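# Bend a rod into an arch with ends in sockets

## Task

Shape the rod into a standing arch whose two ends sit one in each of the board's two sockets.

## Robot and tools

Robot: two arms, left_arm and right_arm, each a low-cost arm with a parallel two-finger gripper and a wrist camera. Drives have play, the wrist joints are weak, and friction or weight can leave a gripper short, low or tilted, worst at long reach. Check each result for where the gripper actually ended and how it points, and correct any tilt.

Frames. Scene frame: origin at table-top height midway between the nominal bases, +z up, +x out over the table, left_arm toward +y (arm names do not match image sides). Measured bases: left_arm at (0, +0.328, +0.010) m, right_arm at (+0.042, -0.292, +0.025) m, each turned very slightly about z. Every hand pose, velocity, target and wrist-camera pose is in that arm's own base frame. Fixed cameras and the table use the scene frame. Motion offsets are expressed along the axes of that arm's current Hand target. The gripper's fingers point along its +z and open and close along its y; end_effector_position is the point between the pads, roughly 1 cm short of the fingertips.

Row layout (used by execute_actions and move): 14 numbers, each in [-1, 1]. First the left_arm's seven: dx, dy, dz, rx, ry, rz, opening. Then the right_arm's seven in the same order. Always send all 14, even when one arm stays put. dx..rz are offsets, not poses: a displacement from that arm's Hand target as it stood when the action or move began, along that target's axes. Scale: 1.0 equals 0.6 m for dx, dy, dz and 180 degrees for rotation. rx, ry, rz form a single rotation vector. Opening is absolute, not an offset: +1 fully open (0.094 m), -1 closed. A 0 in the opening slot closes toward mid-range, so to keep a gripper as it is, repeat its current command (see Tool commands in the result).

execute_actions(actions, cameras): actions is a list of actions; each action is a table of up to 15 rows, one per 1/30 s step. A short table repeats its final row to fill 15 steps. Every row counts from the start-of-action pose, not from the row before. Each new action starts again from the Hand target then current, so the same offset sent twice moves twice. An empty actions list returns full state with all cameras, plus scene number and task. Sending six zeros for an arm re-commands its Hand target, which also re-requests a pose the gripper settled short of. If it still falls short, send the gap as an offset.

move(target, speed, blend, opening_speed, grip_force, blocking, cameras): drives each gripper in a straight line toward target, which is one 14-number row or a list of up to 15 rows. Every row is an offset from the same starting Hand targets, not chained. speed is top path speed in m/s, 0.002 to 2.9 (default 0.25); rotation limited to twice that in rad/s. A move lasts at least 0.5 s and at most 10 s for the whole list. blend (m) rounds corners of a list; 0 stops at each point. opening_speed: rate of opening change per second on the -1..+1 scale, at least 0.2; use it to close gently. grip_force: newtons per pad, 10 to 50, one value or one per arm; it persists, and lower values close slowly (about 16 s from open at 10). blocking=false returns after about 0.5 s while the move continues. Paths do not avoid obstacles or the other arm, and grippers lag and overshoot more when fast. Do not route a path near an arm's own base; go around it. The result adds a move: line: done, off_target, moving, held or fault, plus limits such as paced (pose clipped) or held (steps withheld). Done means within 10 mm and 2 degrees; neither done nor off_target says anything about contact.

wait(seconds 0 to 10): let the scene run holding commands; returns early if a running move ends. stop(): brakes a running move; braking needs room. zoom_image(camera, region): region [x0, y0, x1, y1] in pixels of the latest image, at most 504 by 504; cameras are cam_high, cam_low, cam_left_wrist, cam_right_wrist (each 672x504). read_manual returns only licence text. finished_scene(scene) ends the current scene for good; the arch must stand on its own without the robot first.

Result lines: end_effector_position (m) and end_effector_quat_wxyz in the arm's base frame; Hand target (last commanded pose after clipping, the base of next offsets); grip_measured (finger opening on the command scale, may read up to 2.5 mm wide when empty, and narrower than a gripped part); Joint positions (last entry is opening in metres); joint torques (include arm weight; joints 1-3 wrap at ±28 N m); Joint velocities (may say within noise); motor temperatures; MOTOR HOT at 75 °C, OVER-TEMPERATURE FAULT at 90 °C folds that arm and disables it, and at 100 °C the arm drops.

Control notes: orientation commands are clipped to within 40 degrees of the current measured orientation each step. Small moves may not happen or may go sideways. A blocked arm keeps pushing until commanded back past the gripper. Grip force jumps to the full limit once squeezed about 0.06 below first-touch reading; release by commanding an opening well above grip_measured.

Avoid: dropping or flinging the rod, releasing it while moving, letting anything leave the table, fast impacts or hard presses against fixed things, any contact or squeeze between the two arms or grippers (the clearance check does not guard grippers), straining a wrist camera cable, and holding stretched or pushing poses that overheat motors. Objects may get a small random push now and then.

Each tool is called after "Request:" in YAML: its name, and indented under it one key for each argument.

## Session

Scene 2 solved. On to scene 3.

Request:
execute_actions:
  actions: []

Request:
zoom_image:
  camera: "cam_high"
  region: [270, 200, 450, 320]

Request:
zoom_image:
  camera: "cam_high"
  region: [270, 310, 450, 430]

Request:
zoom_image:
  camera: "cam_low"
  region: [220, 290, 460, 450]

Scene clock: 0.00 s.
left_arm: end_effector_position=(+0.3639, +0.0528, +0.0813) grip_measured=+1.000 end_effector_quat_wxyz=(+0.559, -0.119, +0.807, +0.149) | right_arm: end_effector_position=(+0.3784, -0.0226, +0.0807) grip_measured=+1.000 end_effector_quat_wxyz=(+0.570, +0.045, +0.820, -0.034)
Joint positions: left_arm=[-0.057 1.521 0.287 0.862 -0.436 -0.049 0.094] | right_arm=[-0.019 1.524 0.298 0.868 0.088 0.029 0.094]
Joint velocities: within noise
Joint torques (N m): no reading
Motor temperatures (°C): left_arm=[22 23 30 33 22 23 22] | right_arm=[25 24 32 28 25 22 22]
Heat: left arm: 33 °C; right arm: 32 °C.
Hand target: left_arm +0.3697, +0.0531, +0.0948; +0.577, -0.125, +0.794, +0.146 | right_arm +0.3816, -0.0234, +0.0877; +0.578, +0.048, +0.814, -0.034
Tool commands: left_gripper/opening=+1.0 right_gripper/opening=+1.0
camera_calibration:
cam_left_wrist: T_world_to_cam=[[0.395962, -0.908296, -0.134957, -0.0759271], [-0.687314, -0.195693, -0.699503, 0.352506], [0.608945, 0.369734, -0.701771, -0.0654555], [0, 0, 0, 1]] pos_world=[0.312205, 0.0242197, 0.190397]
cam_right_wrist: T_world_to_cam=[[-0.0813139, -0.9964, -0.0239819, 0.0184596], [-0.735069, 0.0762022, -0.673696, 0.365797], [0.673098, -0.0371525, -0.738619, -0.0753145], [0, 0, 0, 1]] pos_world=[0.321081, -0.0122795, 0.19125]

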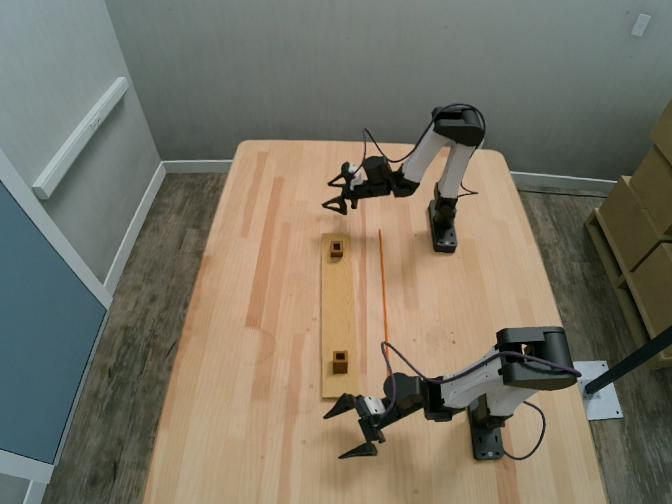

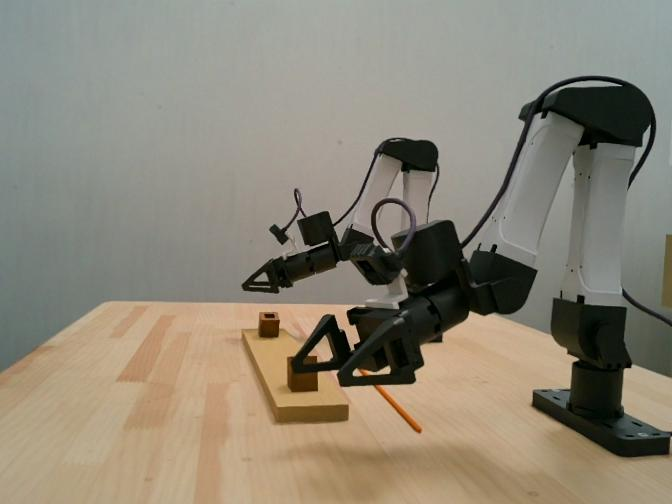

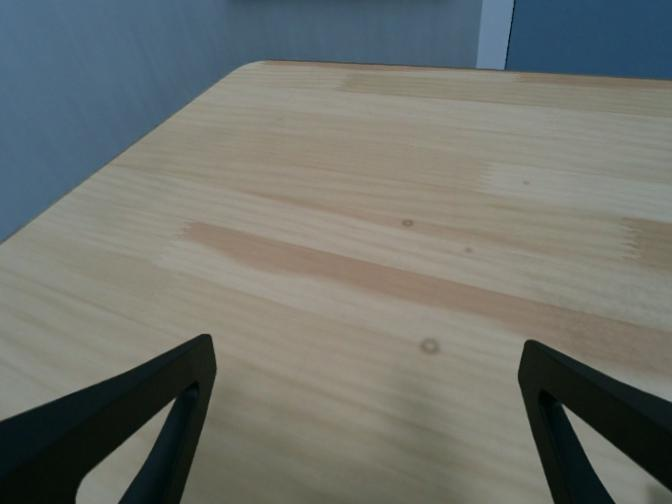

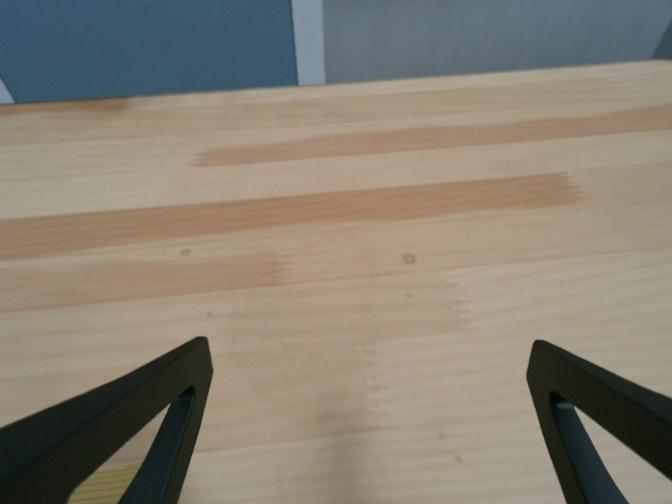

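Scaled by 2.800 from the camera's 672x504 image, which has a finer 960x720 frame.

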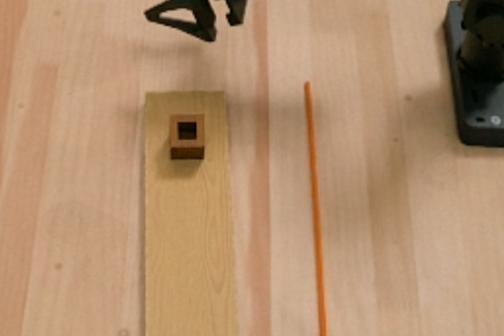

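Scaled by 2.800 from the camera's 672x504 image, which has a finer 960x720 frame.

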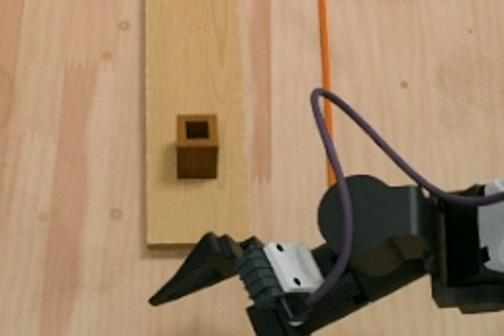

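Scaled by 2.100 from the camera's 672x504 image, which has a finer 960x720 frame.

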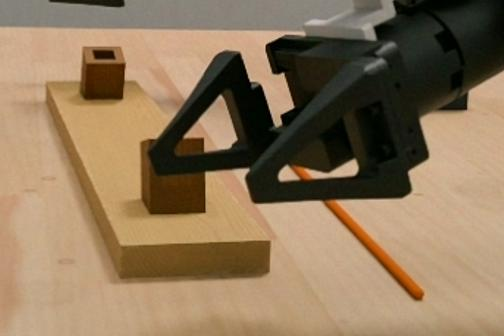

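Request:
move:
  target:
    - [-0.0293, -0.1187, -0.3123, 0.3969, 0.2385, 0.5043, 1, 0.018, 0.1707, -0.3227, -0.3365, 0.2843, -0.4741, 1]
    - [0.1295, -0.1332, -0.2637, 0.3969, 0.2385, 0.5043, 1, 0.1753, 0.1707, -0.2677, -0.3365, 0.2843, -0.4741, 1]
  speed: [0.4, 0.25]
  blend: [0.03, 0]
  cameras: ["all"]

Scene clock: 13.17 s.
left_arm: end_effector_position=(+0.2286, -0.0812, +0.0598) grip_measured=+1.000 end_effector_quat_wxyz=(-0.012, +0.698, +0.716, -0.011) | right_arm: end_effector_position=(+0.2057, +0.0998, +0.0448) grip_measured=+1.000 end_effector_quat_wxyz=(+0.001, +0.718, -0.696, -0.006)
Joint positions: left_arm=[-0.335 1.524 1.005 -1.082 0.009 1.211 0.094] | right_arm=[0.444 1.464 0.888 -1 -0.01 -1.157 0.094]
Joint torques (N m): left_arm=[-0.68 -4.44 5.55 0.69 -0.15 0.25] | right_arm=[0.16 -3.85 5.08 0.66 -0.09 -0.13]
Heat: left arm: 36 °C; right arm: 33 °C.
Hand target: left_arm +0.2363, -0.0827, +0.0599; +0.000, +0.705, +0.710, +0.000 | right_arm +0.2085, +0.1001, +0.0414; +0.000, +0.725, -0.689, +0.000
Off the commanded pose: left_arm 0.008 m, 2 deg | right_arm 0.004 m, 1 deg.
move: done
camera_calibration:
cam_left_wrist: T_world_to_cam=[[-0.999761, -0.0138854, -0.0168959, 0.237715], [-0.0199077, 0.897646, 0.440267, 0.0862497], [0.00905323, 0.440498, -0.897708, 0.206042], [0, 0, 0, 1]] pos_world=[0.23751, -0.164882, 0.151009]
cam_right_wrist: T_world_to_cam=[[0.998773, 0.0151599, -0.0471476, -0.196573], [0.0348874, -0.891061, 0.452541, 0.0929981], [-0.0351509, -0.45363, -0.890496, 0.213007], [0, 0, 0, 1]] pos_world=[0.200575, 0.182474, 0.138329]

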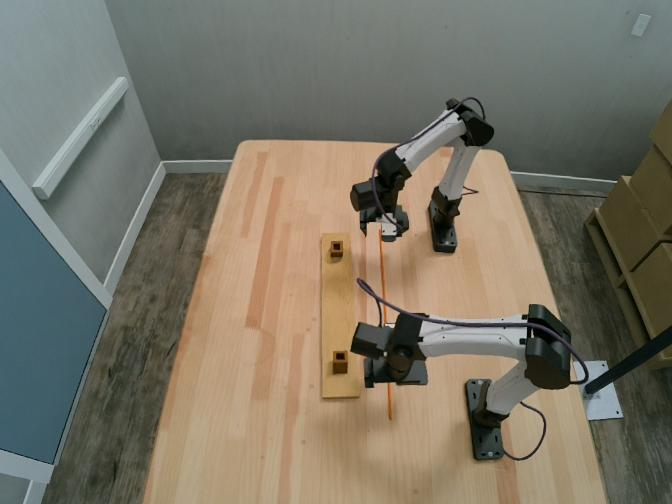

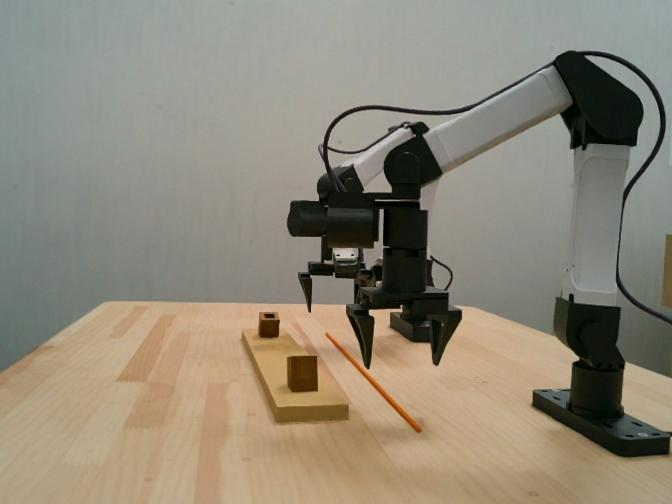

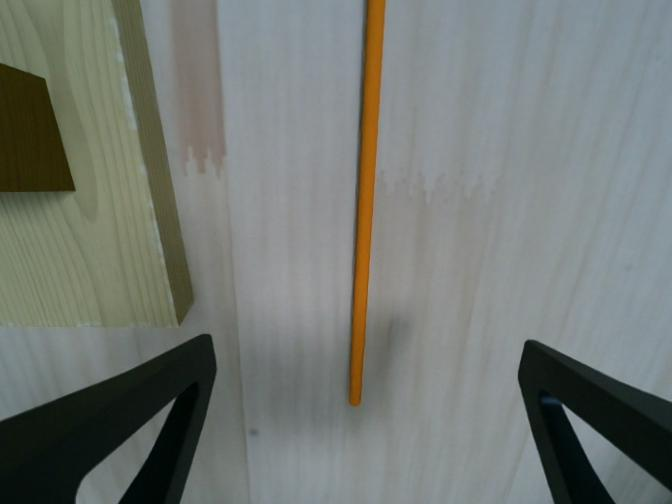

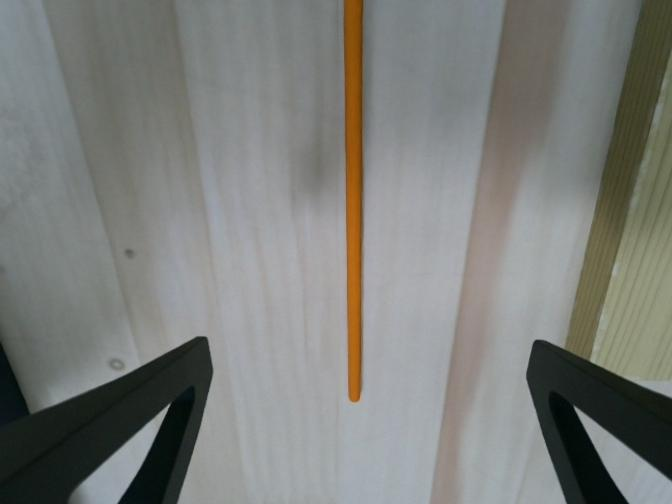

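Request:
move:
  target:
    - [0.0033, -0.001, 0.0995, 0, 0, 0.01, 1, 0.0158, 0.0108, 0.0995, 0, 0, -0.003, 1]
    - [0.0033, -0.001, 0.0995, 0, 0, 0.01, -1, 0.0158, 0.0108, 0.0995, 0, 0, -0.003, -1]
  speed: 0.08
  opening_speed: 0.8
  cameras: ["cam_left_wrist", "cam_right_wrist"]

Scene clock: 22.40 s.
left_arm: end_effector_position=(+0.2286, -0.0805, +0.0010) grip_measured=-0.866 end_effector_quat_wxyz=(-0.010, +0.712, +0.703, -0.009) | right_arm: end_effector_position=(+0.1993, +0.0935, -0.0152) grip_measured=-0.908 end_effector_quat_wxyz=(+0.001, +0.727, -0.687, -0.005)
Joint positions: left_arm=[-0.333 1.615 0.841 -0.823 0.007 1.25 0.006] | right_arm=[0.432 1.551 0.7 -0.725 -0.008 -1.196 0.004]
Joint torques (N m): left_arm=[-0.13 -4.48 4.94 0.7 -0.14 0.24] | right_arm=[-1.13 -4.03 4.38 0.65 -0.1 -0.12]
Heat: left arm: 35 °C; right arm: 33 °C.
Hand target: left_arm +0.2356, -0.0807, +0.0002; +0.000, +0.716, +0.698, +0.000 | right_arm +0.2026, +0.0903, -0.0183; +0.000, +0.728, -0.685, +0.000
Off the commanded pose: left_arm 0.007 m, 2 deg | right_arm 0.006 m, 1 deg.
move: done
camera_calibration:
cam_left_wrist: T_world_to_cam=[[-0.999467, 0.0243947, -0.0216888, 0.239653], [0.012395, 0.898307, 0.439193, 0.104162], [0.0301972, 0.43869, -0.898131, 0.147934], [0, 0, 0, 1]] pos_world=[0.233767, -0.164313, 0.0923144]
cam_right_wrist: T_world_to_cam=[[0.998077, 0.041187, -0.0463211, -0.195327], [0.0577488, -0.889382, 0.453503, 0.109996], [-0.0225188, -0.455306, -0.89005, 0.154217], [0, 0, 0, 1]] pos_world=[0.192072, 0.176089, 0.0783293]
Images, in order (width x height): cam_left_wrist 672x504, cam_right_wrist 672x504.

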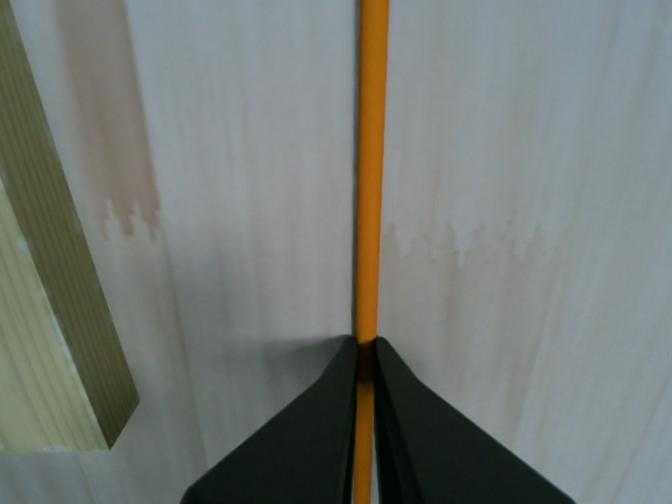

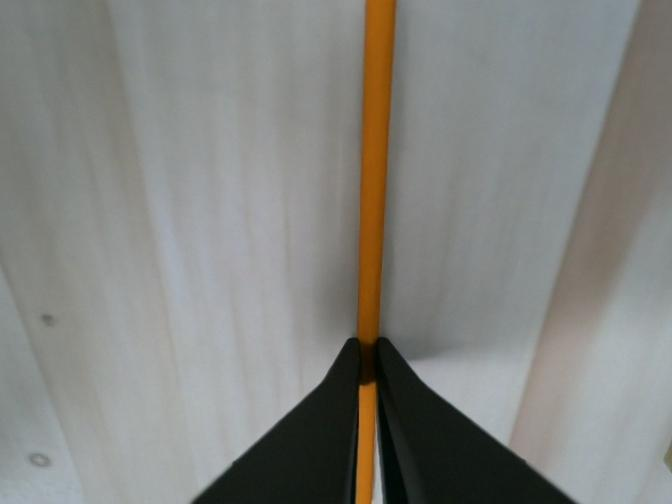

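Request:
move:
  target:
    - [0, 0, -0.1083, 0, -0.0333, 0, -1, 0, 0, -0.1833, 0, 0, 0, -1]
    - [0, 0, -0.1083, 0, -0.0333, 0, -0.3, 0, 0, -0.1833, 0, 0, 0, -1]
  speed: 0.12
  opening_speed: 0.7
  cameras: ["cam_low", "cam_left_wrist"]

Request:
zoom_image:
  camera: "cam_left_wrist"
  region: [300, 340, 440, 445]

Request:
zoom_image:
  camera: "cam_low"
  region: [280, 230, 460, 400]

Scene clock: 31.20 s.
left_arm: end_effector_position=(+0.2276, -0.0801, +0.0520) grip_measured=-0.303 end_effector_quat_wxyz=(+0.017, +0.711, +0.701, -0.049) | right_arm: end_effector_position=(+0.1954, +0.0904, +0.0803) grip_measured=-0.908 end_effector_quat_wxyz=(+0.017, +0.726, -0.688, -0.010)
Joint positions: left_arm=[-0.266 1.517 0.962 -1.036 0.101 1.319 0.033] | right_arm=[0.429 1.407 0.984 -1.187 -0.005 -1.196 0.004]
Joint torques (N m): left_arm=[0.55 -6.56 7.75 0.32 0 0.24] | right_arm=[-1.1 -6.46 8.1 0.21 -0.13 -0.12]
Heat: left arm: 34 °C; right arm: 34 °C.
Hand target: left_arm +0.2357, -0.0807, +0.0652; +0.036, +0.715, +0.697, -0.037 | right_arm +0.2025, +0.0903, +0.0917; +0.000, +0.728, -0.685, +0.000
Off the commanded pose: left_arm 0.015 m, 3 deg | right_arm 0.013 m, 2 deg.
move: off_target (left_arm, right_arm); target 2's new opening was sent with left_arm's hand 0.015 m and 2 deg from that target
camera_calibration:
cam_left_wrist: T_world_to_cam=[[-0.999734, 0.0224669, -0.00523826, 0.238867], [0.019174, 0.935478, 0.352865, 0.0873847], [0.0128281, 0.35267, -0.93566, 0.192699], [0, 0, 0, 1]] pos_world=[0.234656, -0.155072, 0.150717]
Images, in order (width x height): cam_low 672x504, cam_left_wrist 672x504.

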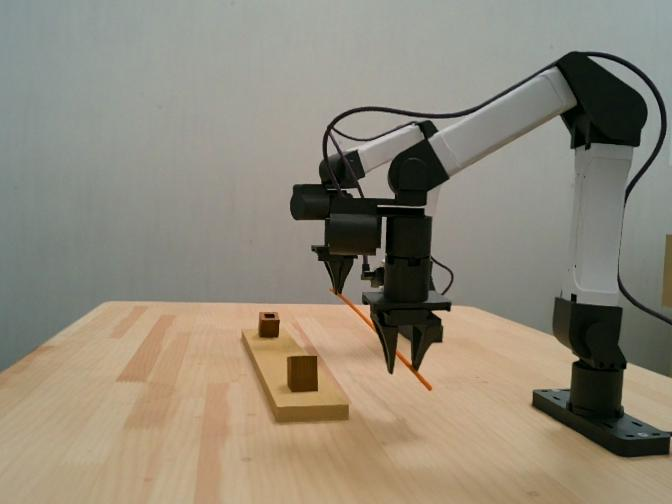

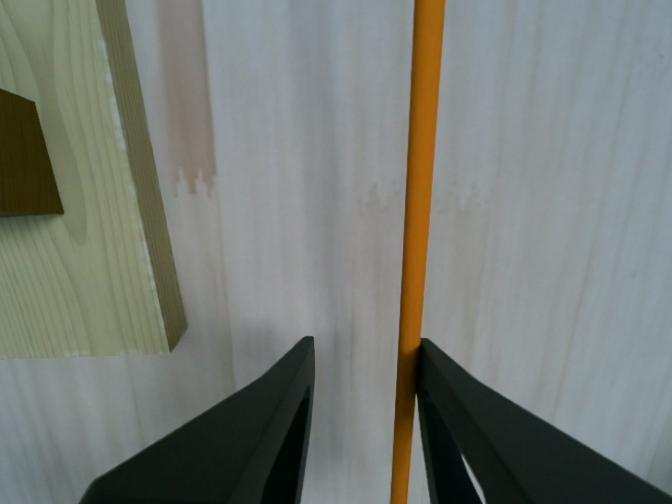

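Scaled by 3.600 from the camera's 672x504 image, which has a finer 960x720 frame.

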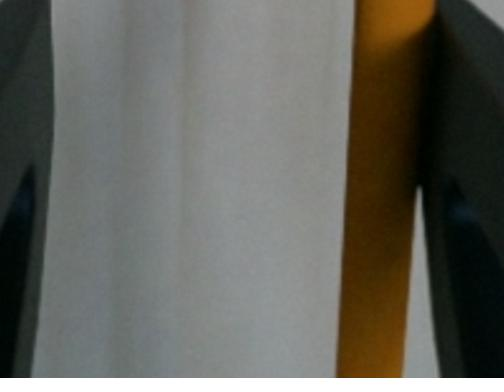

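Scaled by 2.800 from the camera's 672x504 image, which has a finer 960x720 frame.

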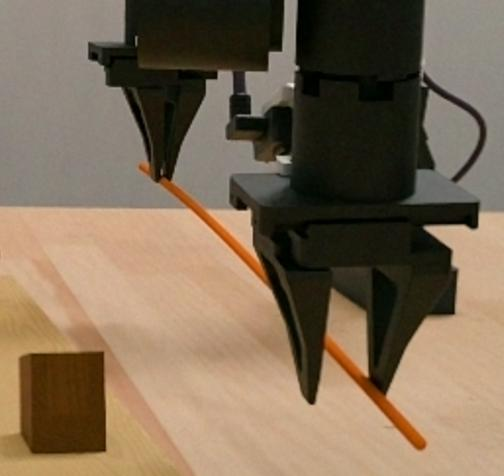

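Request:
move:
  target:
    - [0, -0.0208, 0.0075, 0, 0, -0.008, -0.3, 0, 0, 0, 0, 0, 0, -1]
    - [0, -0.0208, 0.0075, 0, 0, -0.008, -1, 0, 0, 0, 0, 0, 0, -1]
  speed: 0.06
  opening_speed: 0.7
  cameras: ["cam_low", "cam_left_wrist"]

Request:
zoom_image:
  camera: "cam_left_wrist"
  region: [310, 310, 430, 420]

Request:
zoom_image:
  camera: "cam_low"
  region: [280, 230, 460, 400]

Scene clock: 38.00 s.
left_arm: end_effector_position=(+0.2208, -0.0783, +0.0538) grip_measured=-0.860 end_effector_quat_wxyz=(+0.021, +0.705, +0.708, -0.046) | right_arm: end_effector_position=(+0.1954, +0.0904, +0.0803) grip_measured=-0.908 end_effector_quat_wxyz=(+0.017, +0.726, -0.688, -0.010)
Joint positions: left_arm=[-0.266 1.477 0.933 -1.036 0.101 1.301 0.007] | right_arm=[0.429 1.407 0.984 -1.187 -0.005 -1.196 0.004]
Joint torques (N m): left_arm=[-0.57 -6.52 5.5 0.48 0.01 0.04] | right_arm=[-1.11 -6.46 8.12 0.21 -0.13 -0.12]
Heat: left arm: 34 °C; right arm: 35 °C.
Hand target: left_arm +0.2232, -0.0808, +0.0607; +0.036, +0.706, +0.706, -0.038 | right_arm +0.2025, +0.0903, +0.0917; +0.000, +0.728, -0.685, +0.000
Off the commanded pose: left_arm 0.008 m, 2 deg | right_arm 0.013 m, 2 deg.
move: off_target (right_arm)
camera_calibration:
cam_left_wrist: T_world_to_cam=[[-0.999894, 0.00413586, -0.0139757, 0.231126], [-0.00103302, 0.936372, 0.351009, 0.089796], [0.0145382, 0.350986, -0.936268, 0.19323], [0, 0, 0, 1]] pos_world=[0.228385, -0.152859, 0.152626]
Images, in order (width x height): cam_low 672x504, cam_left_wrist 672x504.

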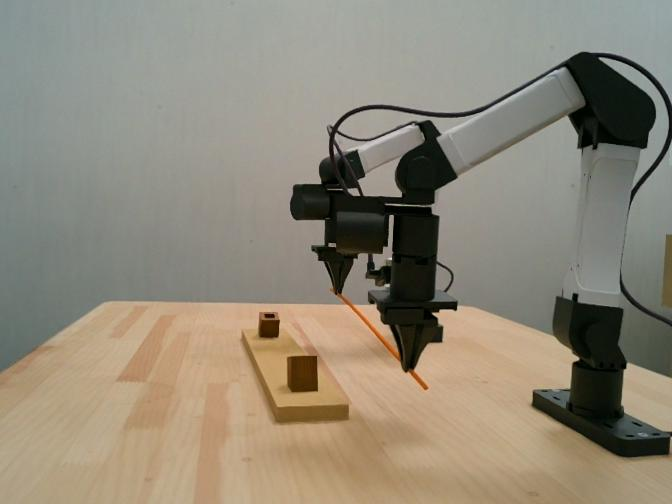

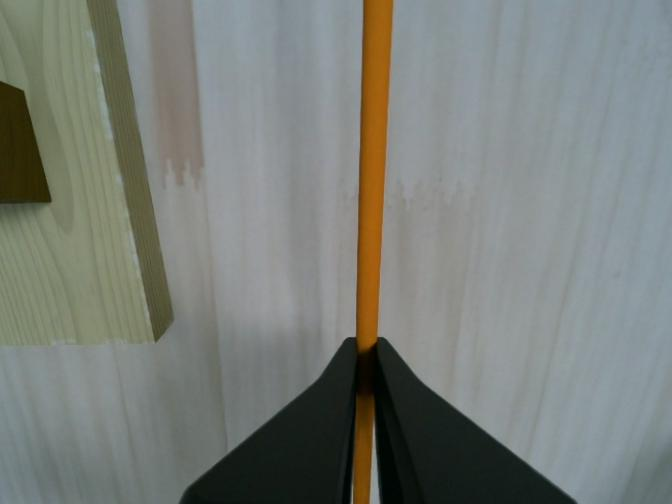

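Scaled by 4.200 from the camera's 672x504 image, which has a finer 960x720 frame.

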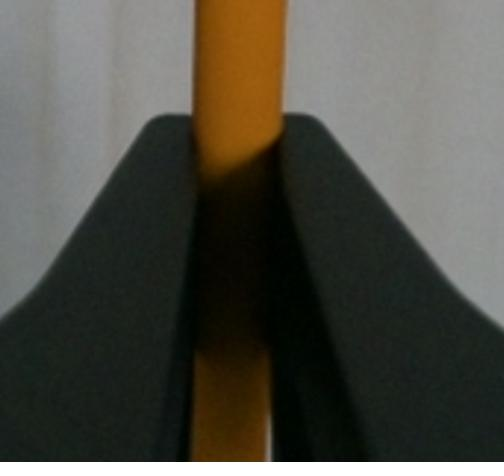

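Scaled by 2.800 from the camera's 672x504 image, which has a finer 960x720 frame.

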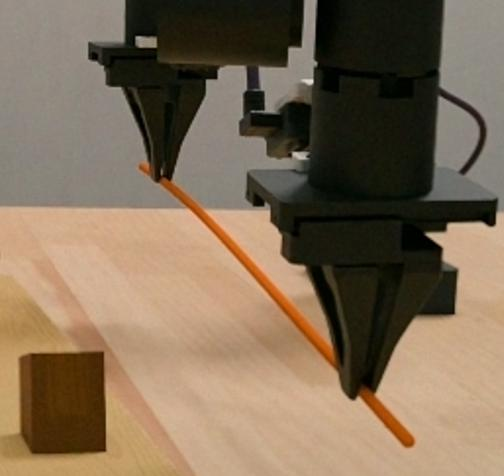

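Request:
move:
  target:
    - [-0.0061, -0.0002, -0.0577, 0, 0.0139, 0, -1, 0, 0, 0, 0, 0, 0, -1]
    - [-0.0061, -0.0002, -0.0577, 0, 0.0139, 0, -1, 0, 0, 0, 0, 0, 0, 0]
  speed: 0.1
  opening_speed: 0.8
  cameras: ["cam_low", "cam_right_wrist"]

Request:
zoom_image:
  camera: "cam_right_wrist"
  region: [300, 340, 440, 445]

Request:
zoom_image:
  camera: "cam_low"
  region: [280, 230, 460, 380]

Scene clock: 43.73 s.
left_arm: end_effector_position=(+0.2165, -0.0782, +0.0817) grip_measured=-0.860 end_effector_quat_wxyz=(+0.001, +0.705, +0.708, -0.036) | right_arm: end_effector_position=(+0.1959, +0.0883, +0.0804) grip_measured=-0.002 end_effector_quat_wxyz=(+0.019, +0.724, -0.690, -0.008)
Joint positions: left_arm=[-0.298 1.457 1.031 -1.177 0.064 1.27 0.007] | right_arm=[0.423 1.407 0.984 -1.189 -0.001 -1.196 0.047]
Joint torques (N m): left_arm=[-0.75 -6.19 8.13 0.31 -0.08 0.04] | right_arm=[-0.99 -6.46 8.09 0.23 -0.17 -0.12]
Heat: left arm: 34 °C; right arm: 36 °C.
Hand target: left_arm +0.2231, -0.0809, +0.0955; +0.020, +0.707, +0.707, -0.022 | right_arm +0.2025, +0.0903, +0.0917; +0.000, +0.728, -0.685, +0.000
Off the commanded pose: left_arm 0.016 m, 3 deg | right_arm 0.013 m, 2 deg.
move: off_target (left_arm, right_arm); target 2's new opening was sent with right_arm's hand 0.013 m and 2 deg from that target
camera_calibration:
cam_right_wrist: T_world_to_cam=[[0.996633, 0.0308396, -0.0759669, -0.1837], [0.0631224, -0.879921, 0.470909, 0.058919], [-0.0523222, -0.474119, -0.878905, 0.243383], [0, 0, 0, 1]] pos_world=[0.192096, 0.172902, 0.17221]
Images, in order (width x height): cam_low 672x504, cam_right_wrist 672x504.

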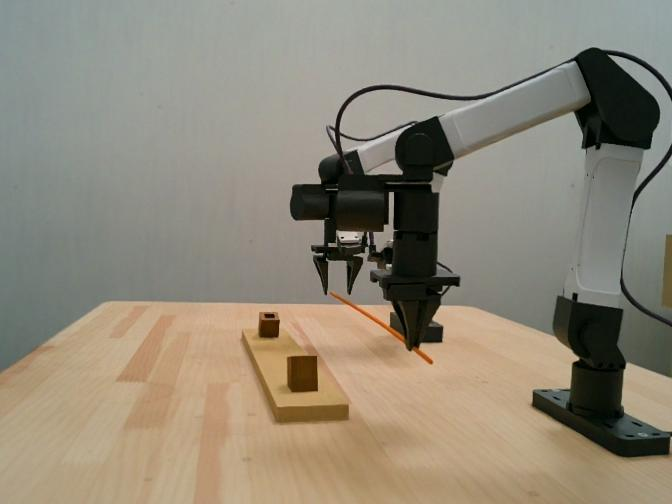

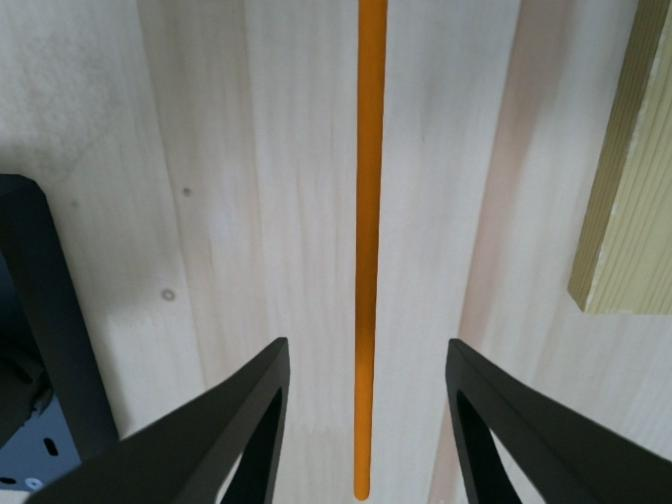

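Scaled by 3.600 from the camera's 672x504 image, which has a finer 960x720 frame.

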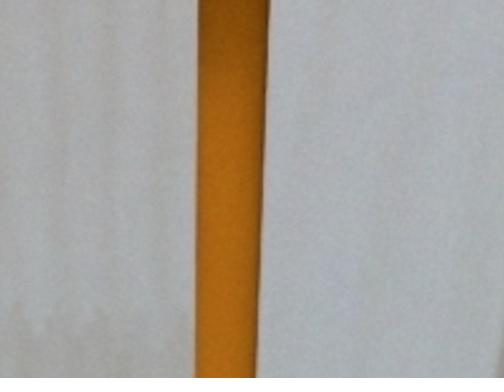

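Scaled by 2.800 from the camera's 672x504 image, which has a finer 960x720 frame.

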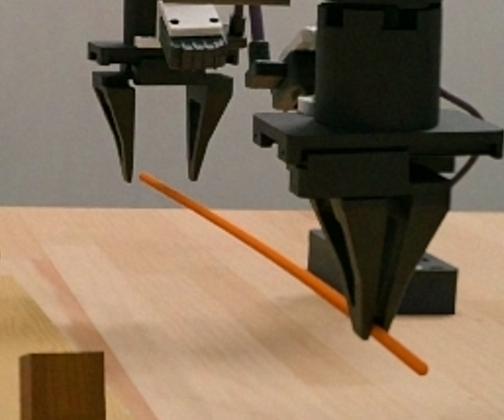

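Request:
move:
  target:
    - [0, 0, 0, 0, 0, 0, -1, -0.0117, -0.0007, 0.0567, 0, -0.011, 0, 0]
    - [0, 0, 0, 0, 0, 0, -1, -0.0117, -0.0007, 0.0567, 0, -0.011, 0, -1]
  speed: 0.08
  opening_speed: 0.8
  cameras: ["all"]

Request:
zoom_image:
  camera: "cam_right_wrist"
  region: [310, 310, 430, 420]

Request:
zoom_image:
  camera: "cam_low"
  region: [280, 230, 460, 380]

Request:
zoom_image:
  camera: "cam_high"
  region: [300, 215, 420, 415]

Scene clock: 53.40 s.
left_arm: end_effector_position=(+0.2165, -0.0782, +0.0817) grip_measured=-0.860 end_effector_quat_wxyz=(+0.001, +0.705, +0.708, -0.036) | right_arm: end_effector_position=(+0.2022, +0.0925, +0.0609) grip_measured=-0.896 end_effector_quat_wxyz=(-0.005, +0.726, -0.688, -0.002)
Joint positions: left_arm=[-0.298 1.457 1.031 -1.177 0.064 1.27 0.007] | right_arm=[0.423 1.407 0.906 -1.063 -0.008 -1.202 0.005]
Joint torques (N m): left_arm=[-0.76 -6.17 8.13 0.31 -0.08 0.05] | right_arm=[-0.73 -3.7 5.03 0.68 -0.47 -0.09]
Motor temperatures (°C): left_arm=[22 27 34 33 22 23 23] | right_arm=[25 26 37 28 25 22 23]
Heat: left arm: 34 °C; right arm: 37 °C.
Hand target: left_arm +0.2231, -0.0809, +0.0955; +0.020, +0.707, +0.707, -0.022 | right_arm +0.2025, +0.0973, +0.0576; -0.012, +0.728, -0.685, -0.012
Off the commanded pose: left_arm 0.016 m, 3 deg | right_arm 0.006 m, 1 deg.
move: off_target (left_arm)
camera_calibration:
cam_left_wrist: T_world_to_cam=[[-0.999977, 0.00679897, 0.000420284, 0.22626], [0.0064223, 0.920413, 0.390895, 0.0737467], [0.00227085, 0.390889, -0.920435, 0.223898], [0, 0, 0, 1]] pos_world=[0.225273, -0.156935, 0.177161]
cam_right_wrist: T_world_to_cam=[[0.998652, 0.0383413, -0.0349837, -0.195086], [0.0499897, -0.891839, 0.449583, 0.0765216], [-0.0139623, -0.450726, -0.892553, 0.219554], [0, 0, 0, 1]] pos_world=[0.194063, 0.174683, 0.154736]

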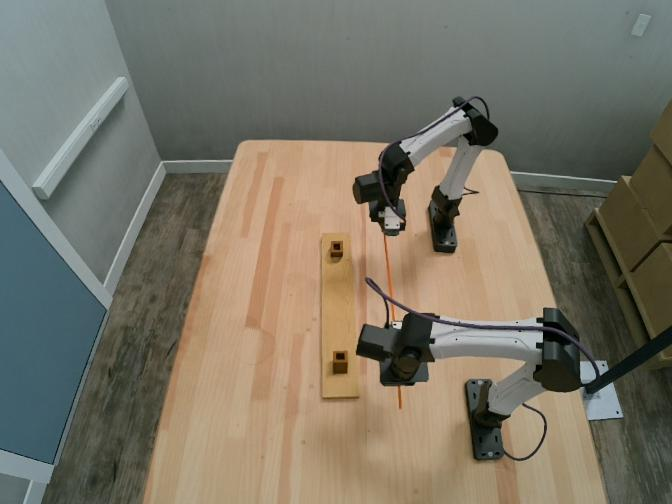

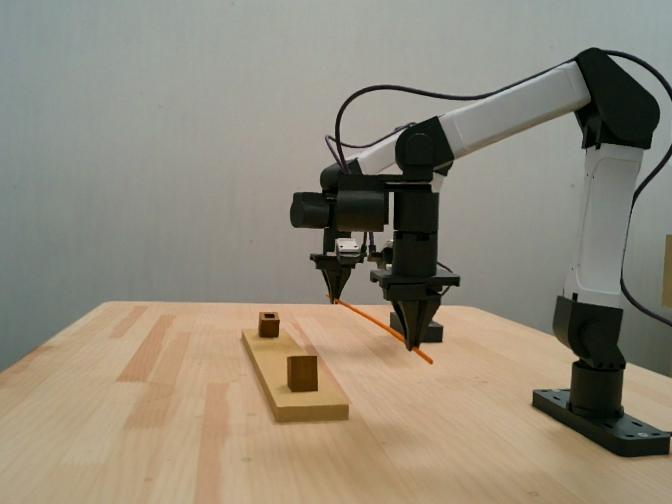

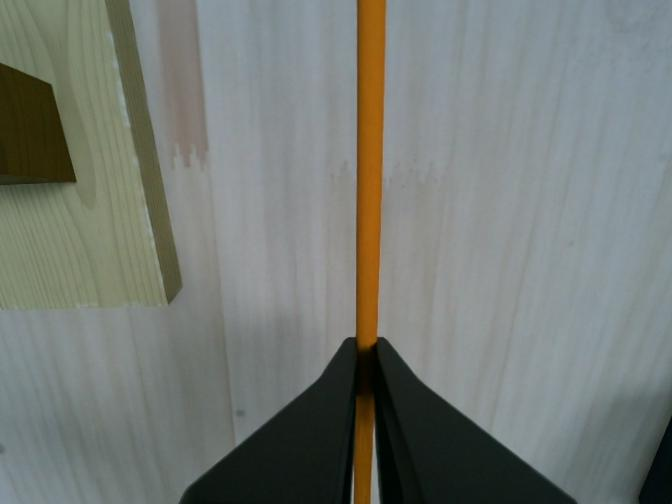

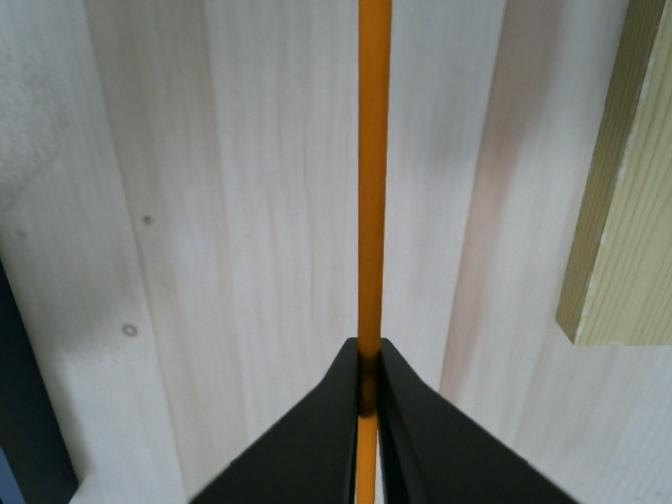

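Scaled by 4.200 from the camera's 672x504 image, which has a finer 960x720 frame.

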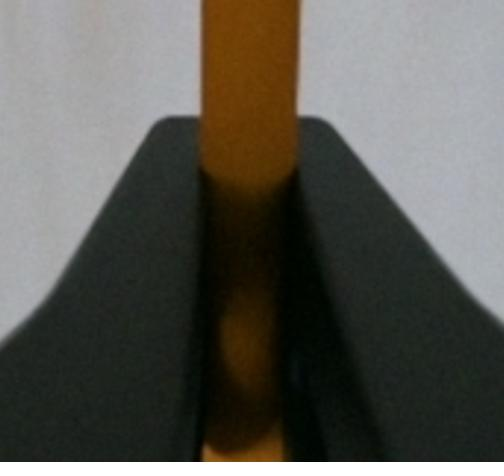

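Scaled by 2.800 from the camera's 672x504 image, which has a finer 960x720 frame.

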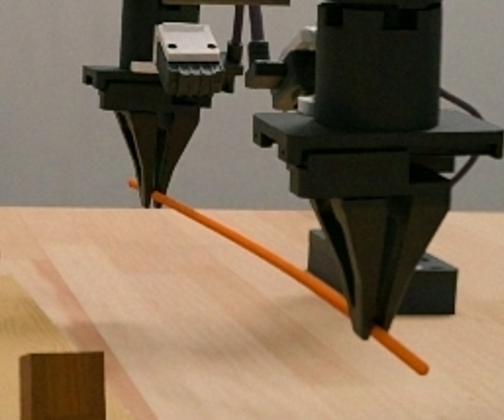

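Scaled by 2.520 from the camera's 672x504 image, which has a finer 960x720 frame.

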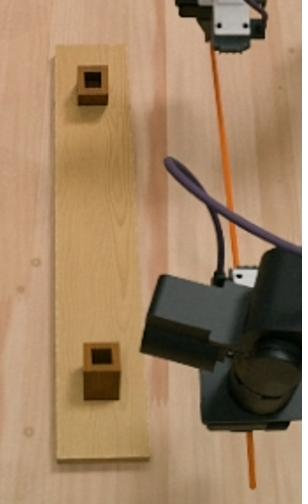

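Request:
move:
  target:
    - [-0.0295, 0.0177, -0.0543, -0.0857, -0.1065, -0.0278, -1, -0.0023, -0.041, -0.074, 0.0792, -0.113, -0.0006, -1]
    - [-0.0712, 0.0513, -0.1045, -0.164, -0.2442, -0.0788, -1, -0.0248, -0.0675, -0.1255, 0.1518, -0.2428, 0.0498, -1]
  speed: 0.12
  blend: [0.01, 0]
  cameras: ["all"]

Request:
zoom_image:
  camera: "cam_left_wrist"
  region: [310, 310, 430, 420]

Request:
zoom_image:
  camera: "cam_low"
  region: [230, 200, 430, 420]

Scene clock: 69.30 s.
left_arm: end_effector_position=(+0.2482, -0.1104, +0.1433) grip_measured=-0.860 end_effector_quat_wxyz=(+0.414, +0.536, +0.730, -0.095) | right_arm: end_effector_position=(+0.2444, +0.1027, +0.1246) grip_measured=-0.896 end_effector_quat_wxyz=(+0.404, -0.604, +0.680, +0.099)
Joint positions: left_arm=[-0.056 0.928 0.634 -0.58 0.587 0.993 0.007] | right_arm=[-0.033 1.014 0.628 -0.624 -0.689 -1.278 0.005]
Joint torques (N m): left_arm=[0.08 -2.36 6.65 2.14 0.75 -0.18] | right_arm=[-0.85 -3.33 5.76 1.83 -1.35 0.38]
Heat: left arm: 35 °C; right arm: 37 °C.
Hand target: left_arm +0.2541, -0.1197, +0.1606; +0.452, +0.530, +0.710, -0.108 | right_arm +0.2422, +0.1120, +0.1334; +0.430, -0.594, +0.669, +0.122
Off the commanded pose: left_arm 0.021 m, 5 deg | right_arm 0.013 m, 4 deg.
move: off_target (left_arm, right_arm)
camera_calibration:
cam_left_wrist: T_world_to_cam=[[-0.836048, -0.427461, -0.34395, 0.218873], [-0.303712, 0.882654, -0.358721, 0.259419], [0.456928, -0.195447, -0.867766, 0.108015], [0, 0, 0, 1]] pos_world=[0.212422, -0.114306, 0.262072]
cam_right_wrist: T_world_to_cam=[[0.917249, -0.239742, 0.318084, -0.230921], [-0.145165, -0.944861, -0.293539, 0.200644], [0.370919, 0.223073, -0.901475, 0.119402], [0, 0, 0, 1]] pos_world=[0.19665, 0.107583, 0.239987]

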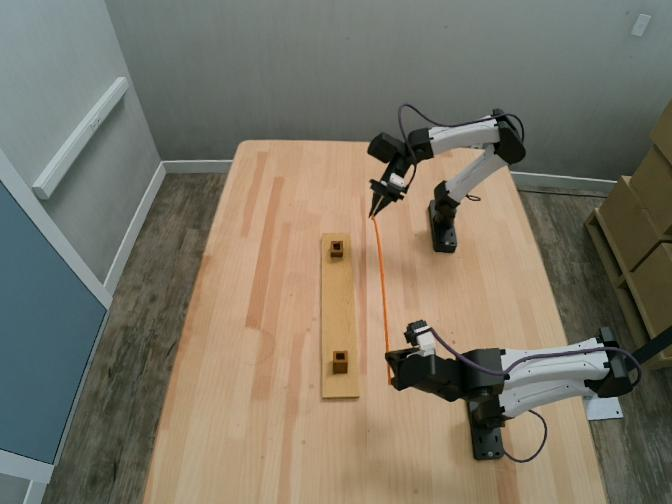

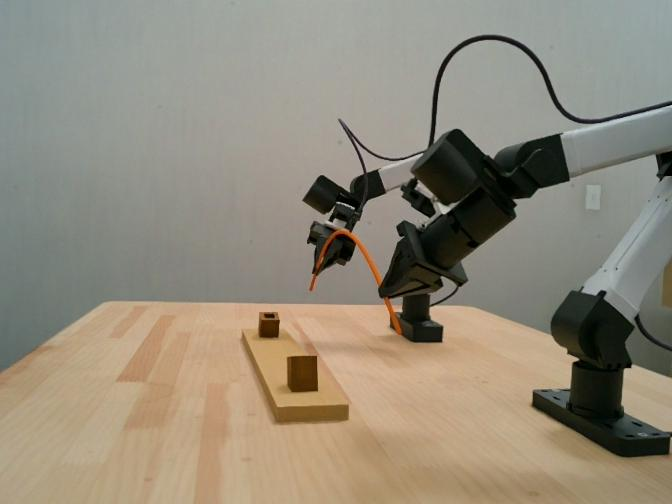

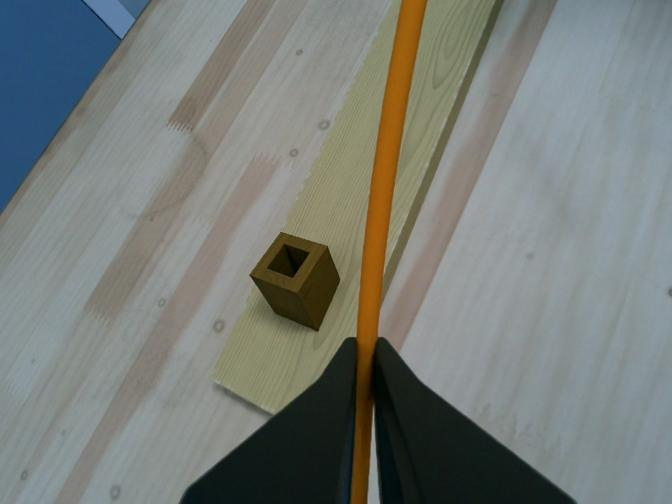

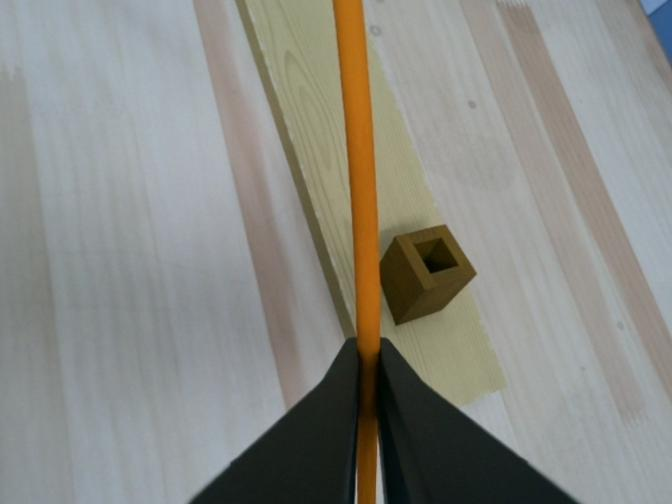

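Scaled by 4.200 from the camera's 672x504 image, which has a finer 960x720 frame.

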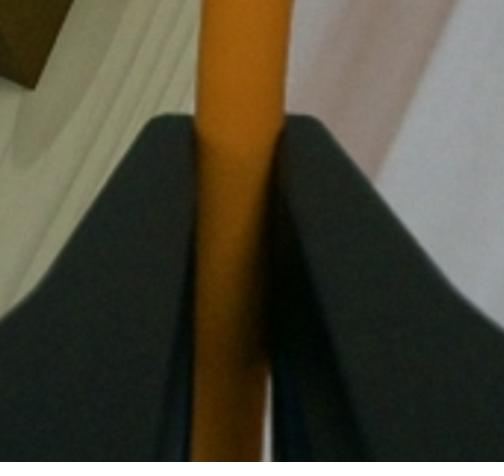

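Scaled by 2.291 from the camera's 672x504 image, which has a finer 960x720 frame.

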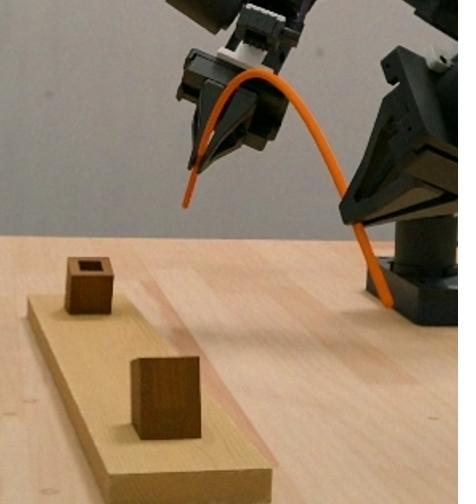

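Request:
zoom_image:
  camera: "cam_left_wrist"
  region: [230, 220, 360, 340]

Request:
zoom_image:
  camera: "cam_right_wrist"
  region: [365, 215, 495, 335]

Request:
zoom_image:
  camera: "cam_high"
  region: [320, 330, 400, 390]

Request:
zoom_image:
  camera: "cam_high"
  region: [320, 205, 400, 265]

Scaled by 3.877 from the camera's 672x504 image, which has a finer 960x720 frame.

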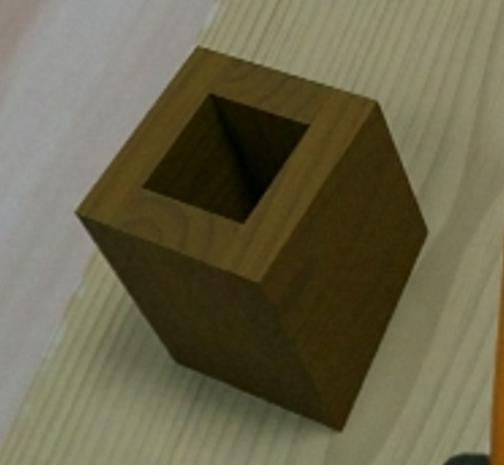

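Scaled by 3.877 from the camera's 672x504 image, which has a finer 960x720 frame.

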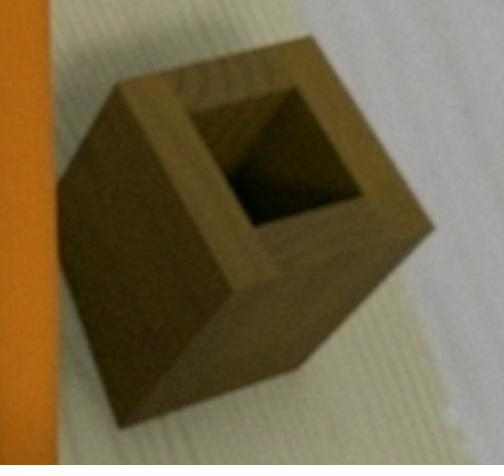

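Scaled by 6.300 from the camera's 672x504 image, which has a finer 960x720 frame.

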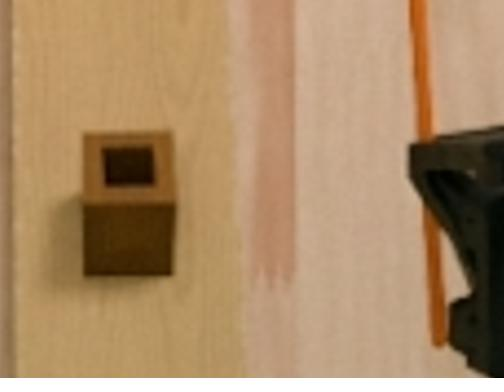

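Scaled by 6.300 from the camera's 672x504 image, which has a finer 960x720 frame.

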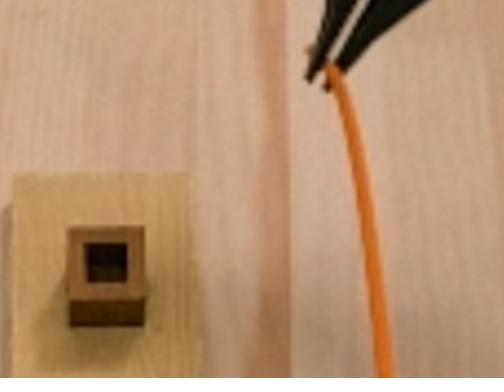

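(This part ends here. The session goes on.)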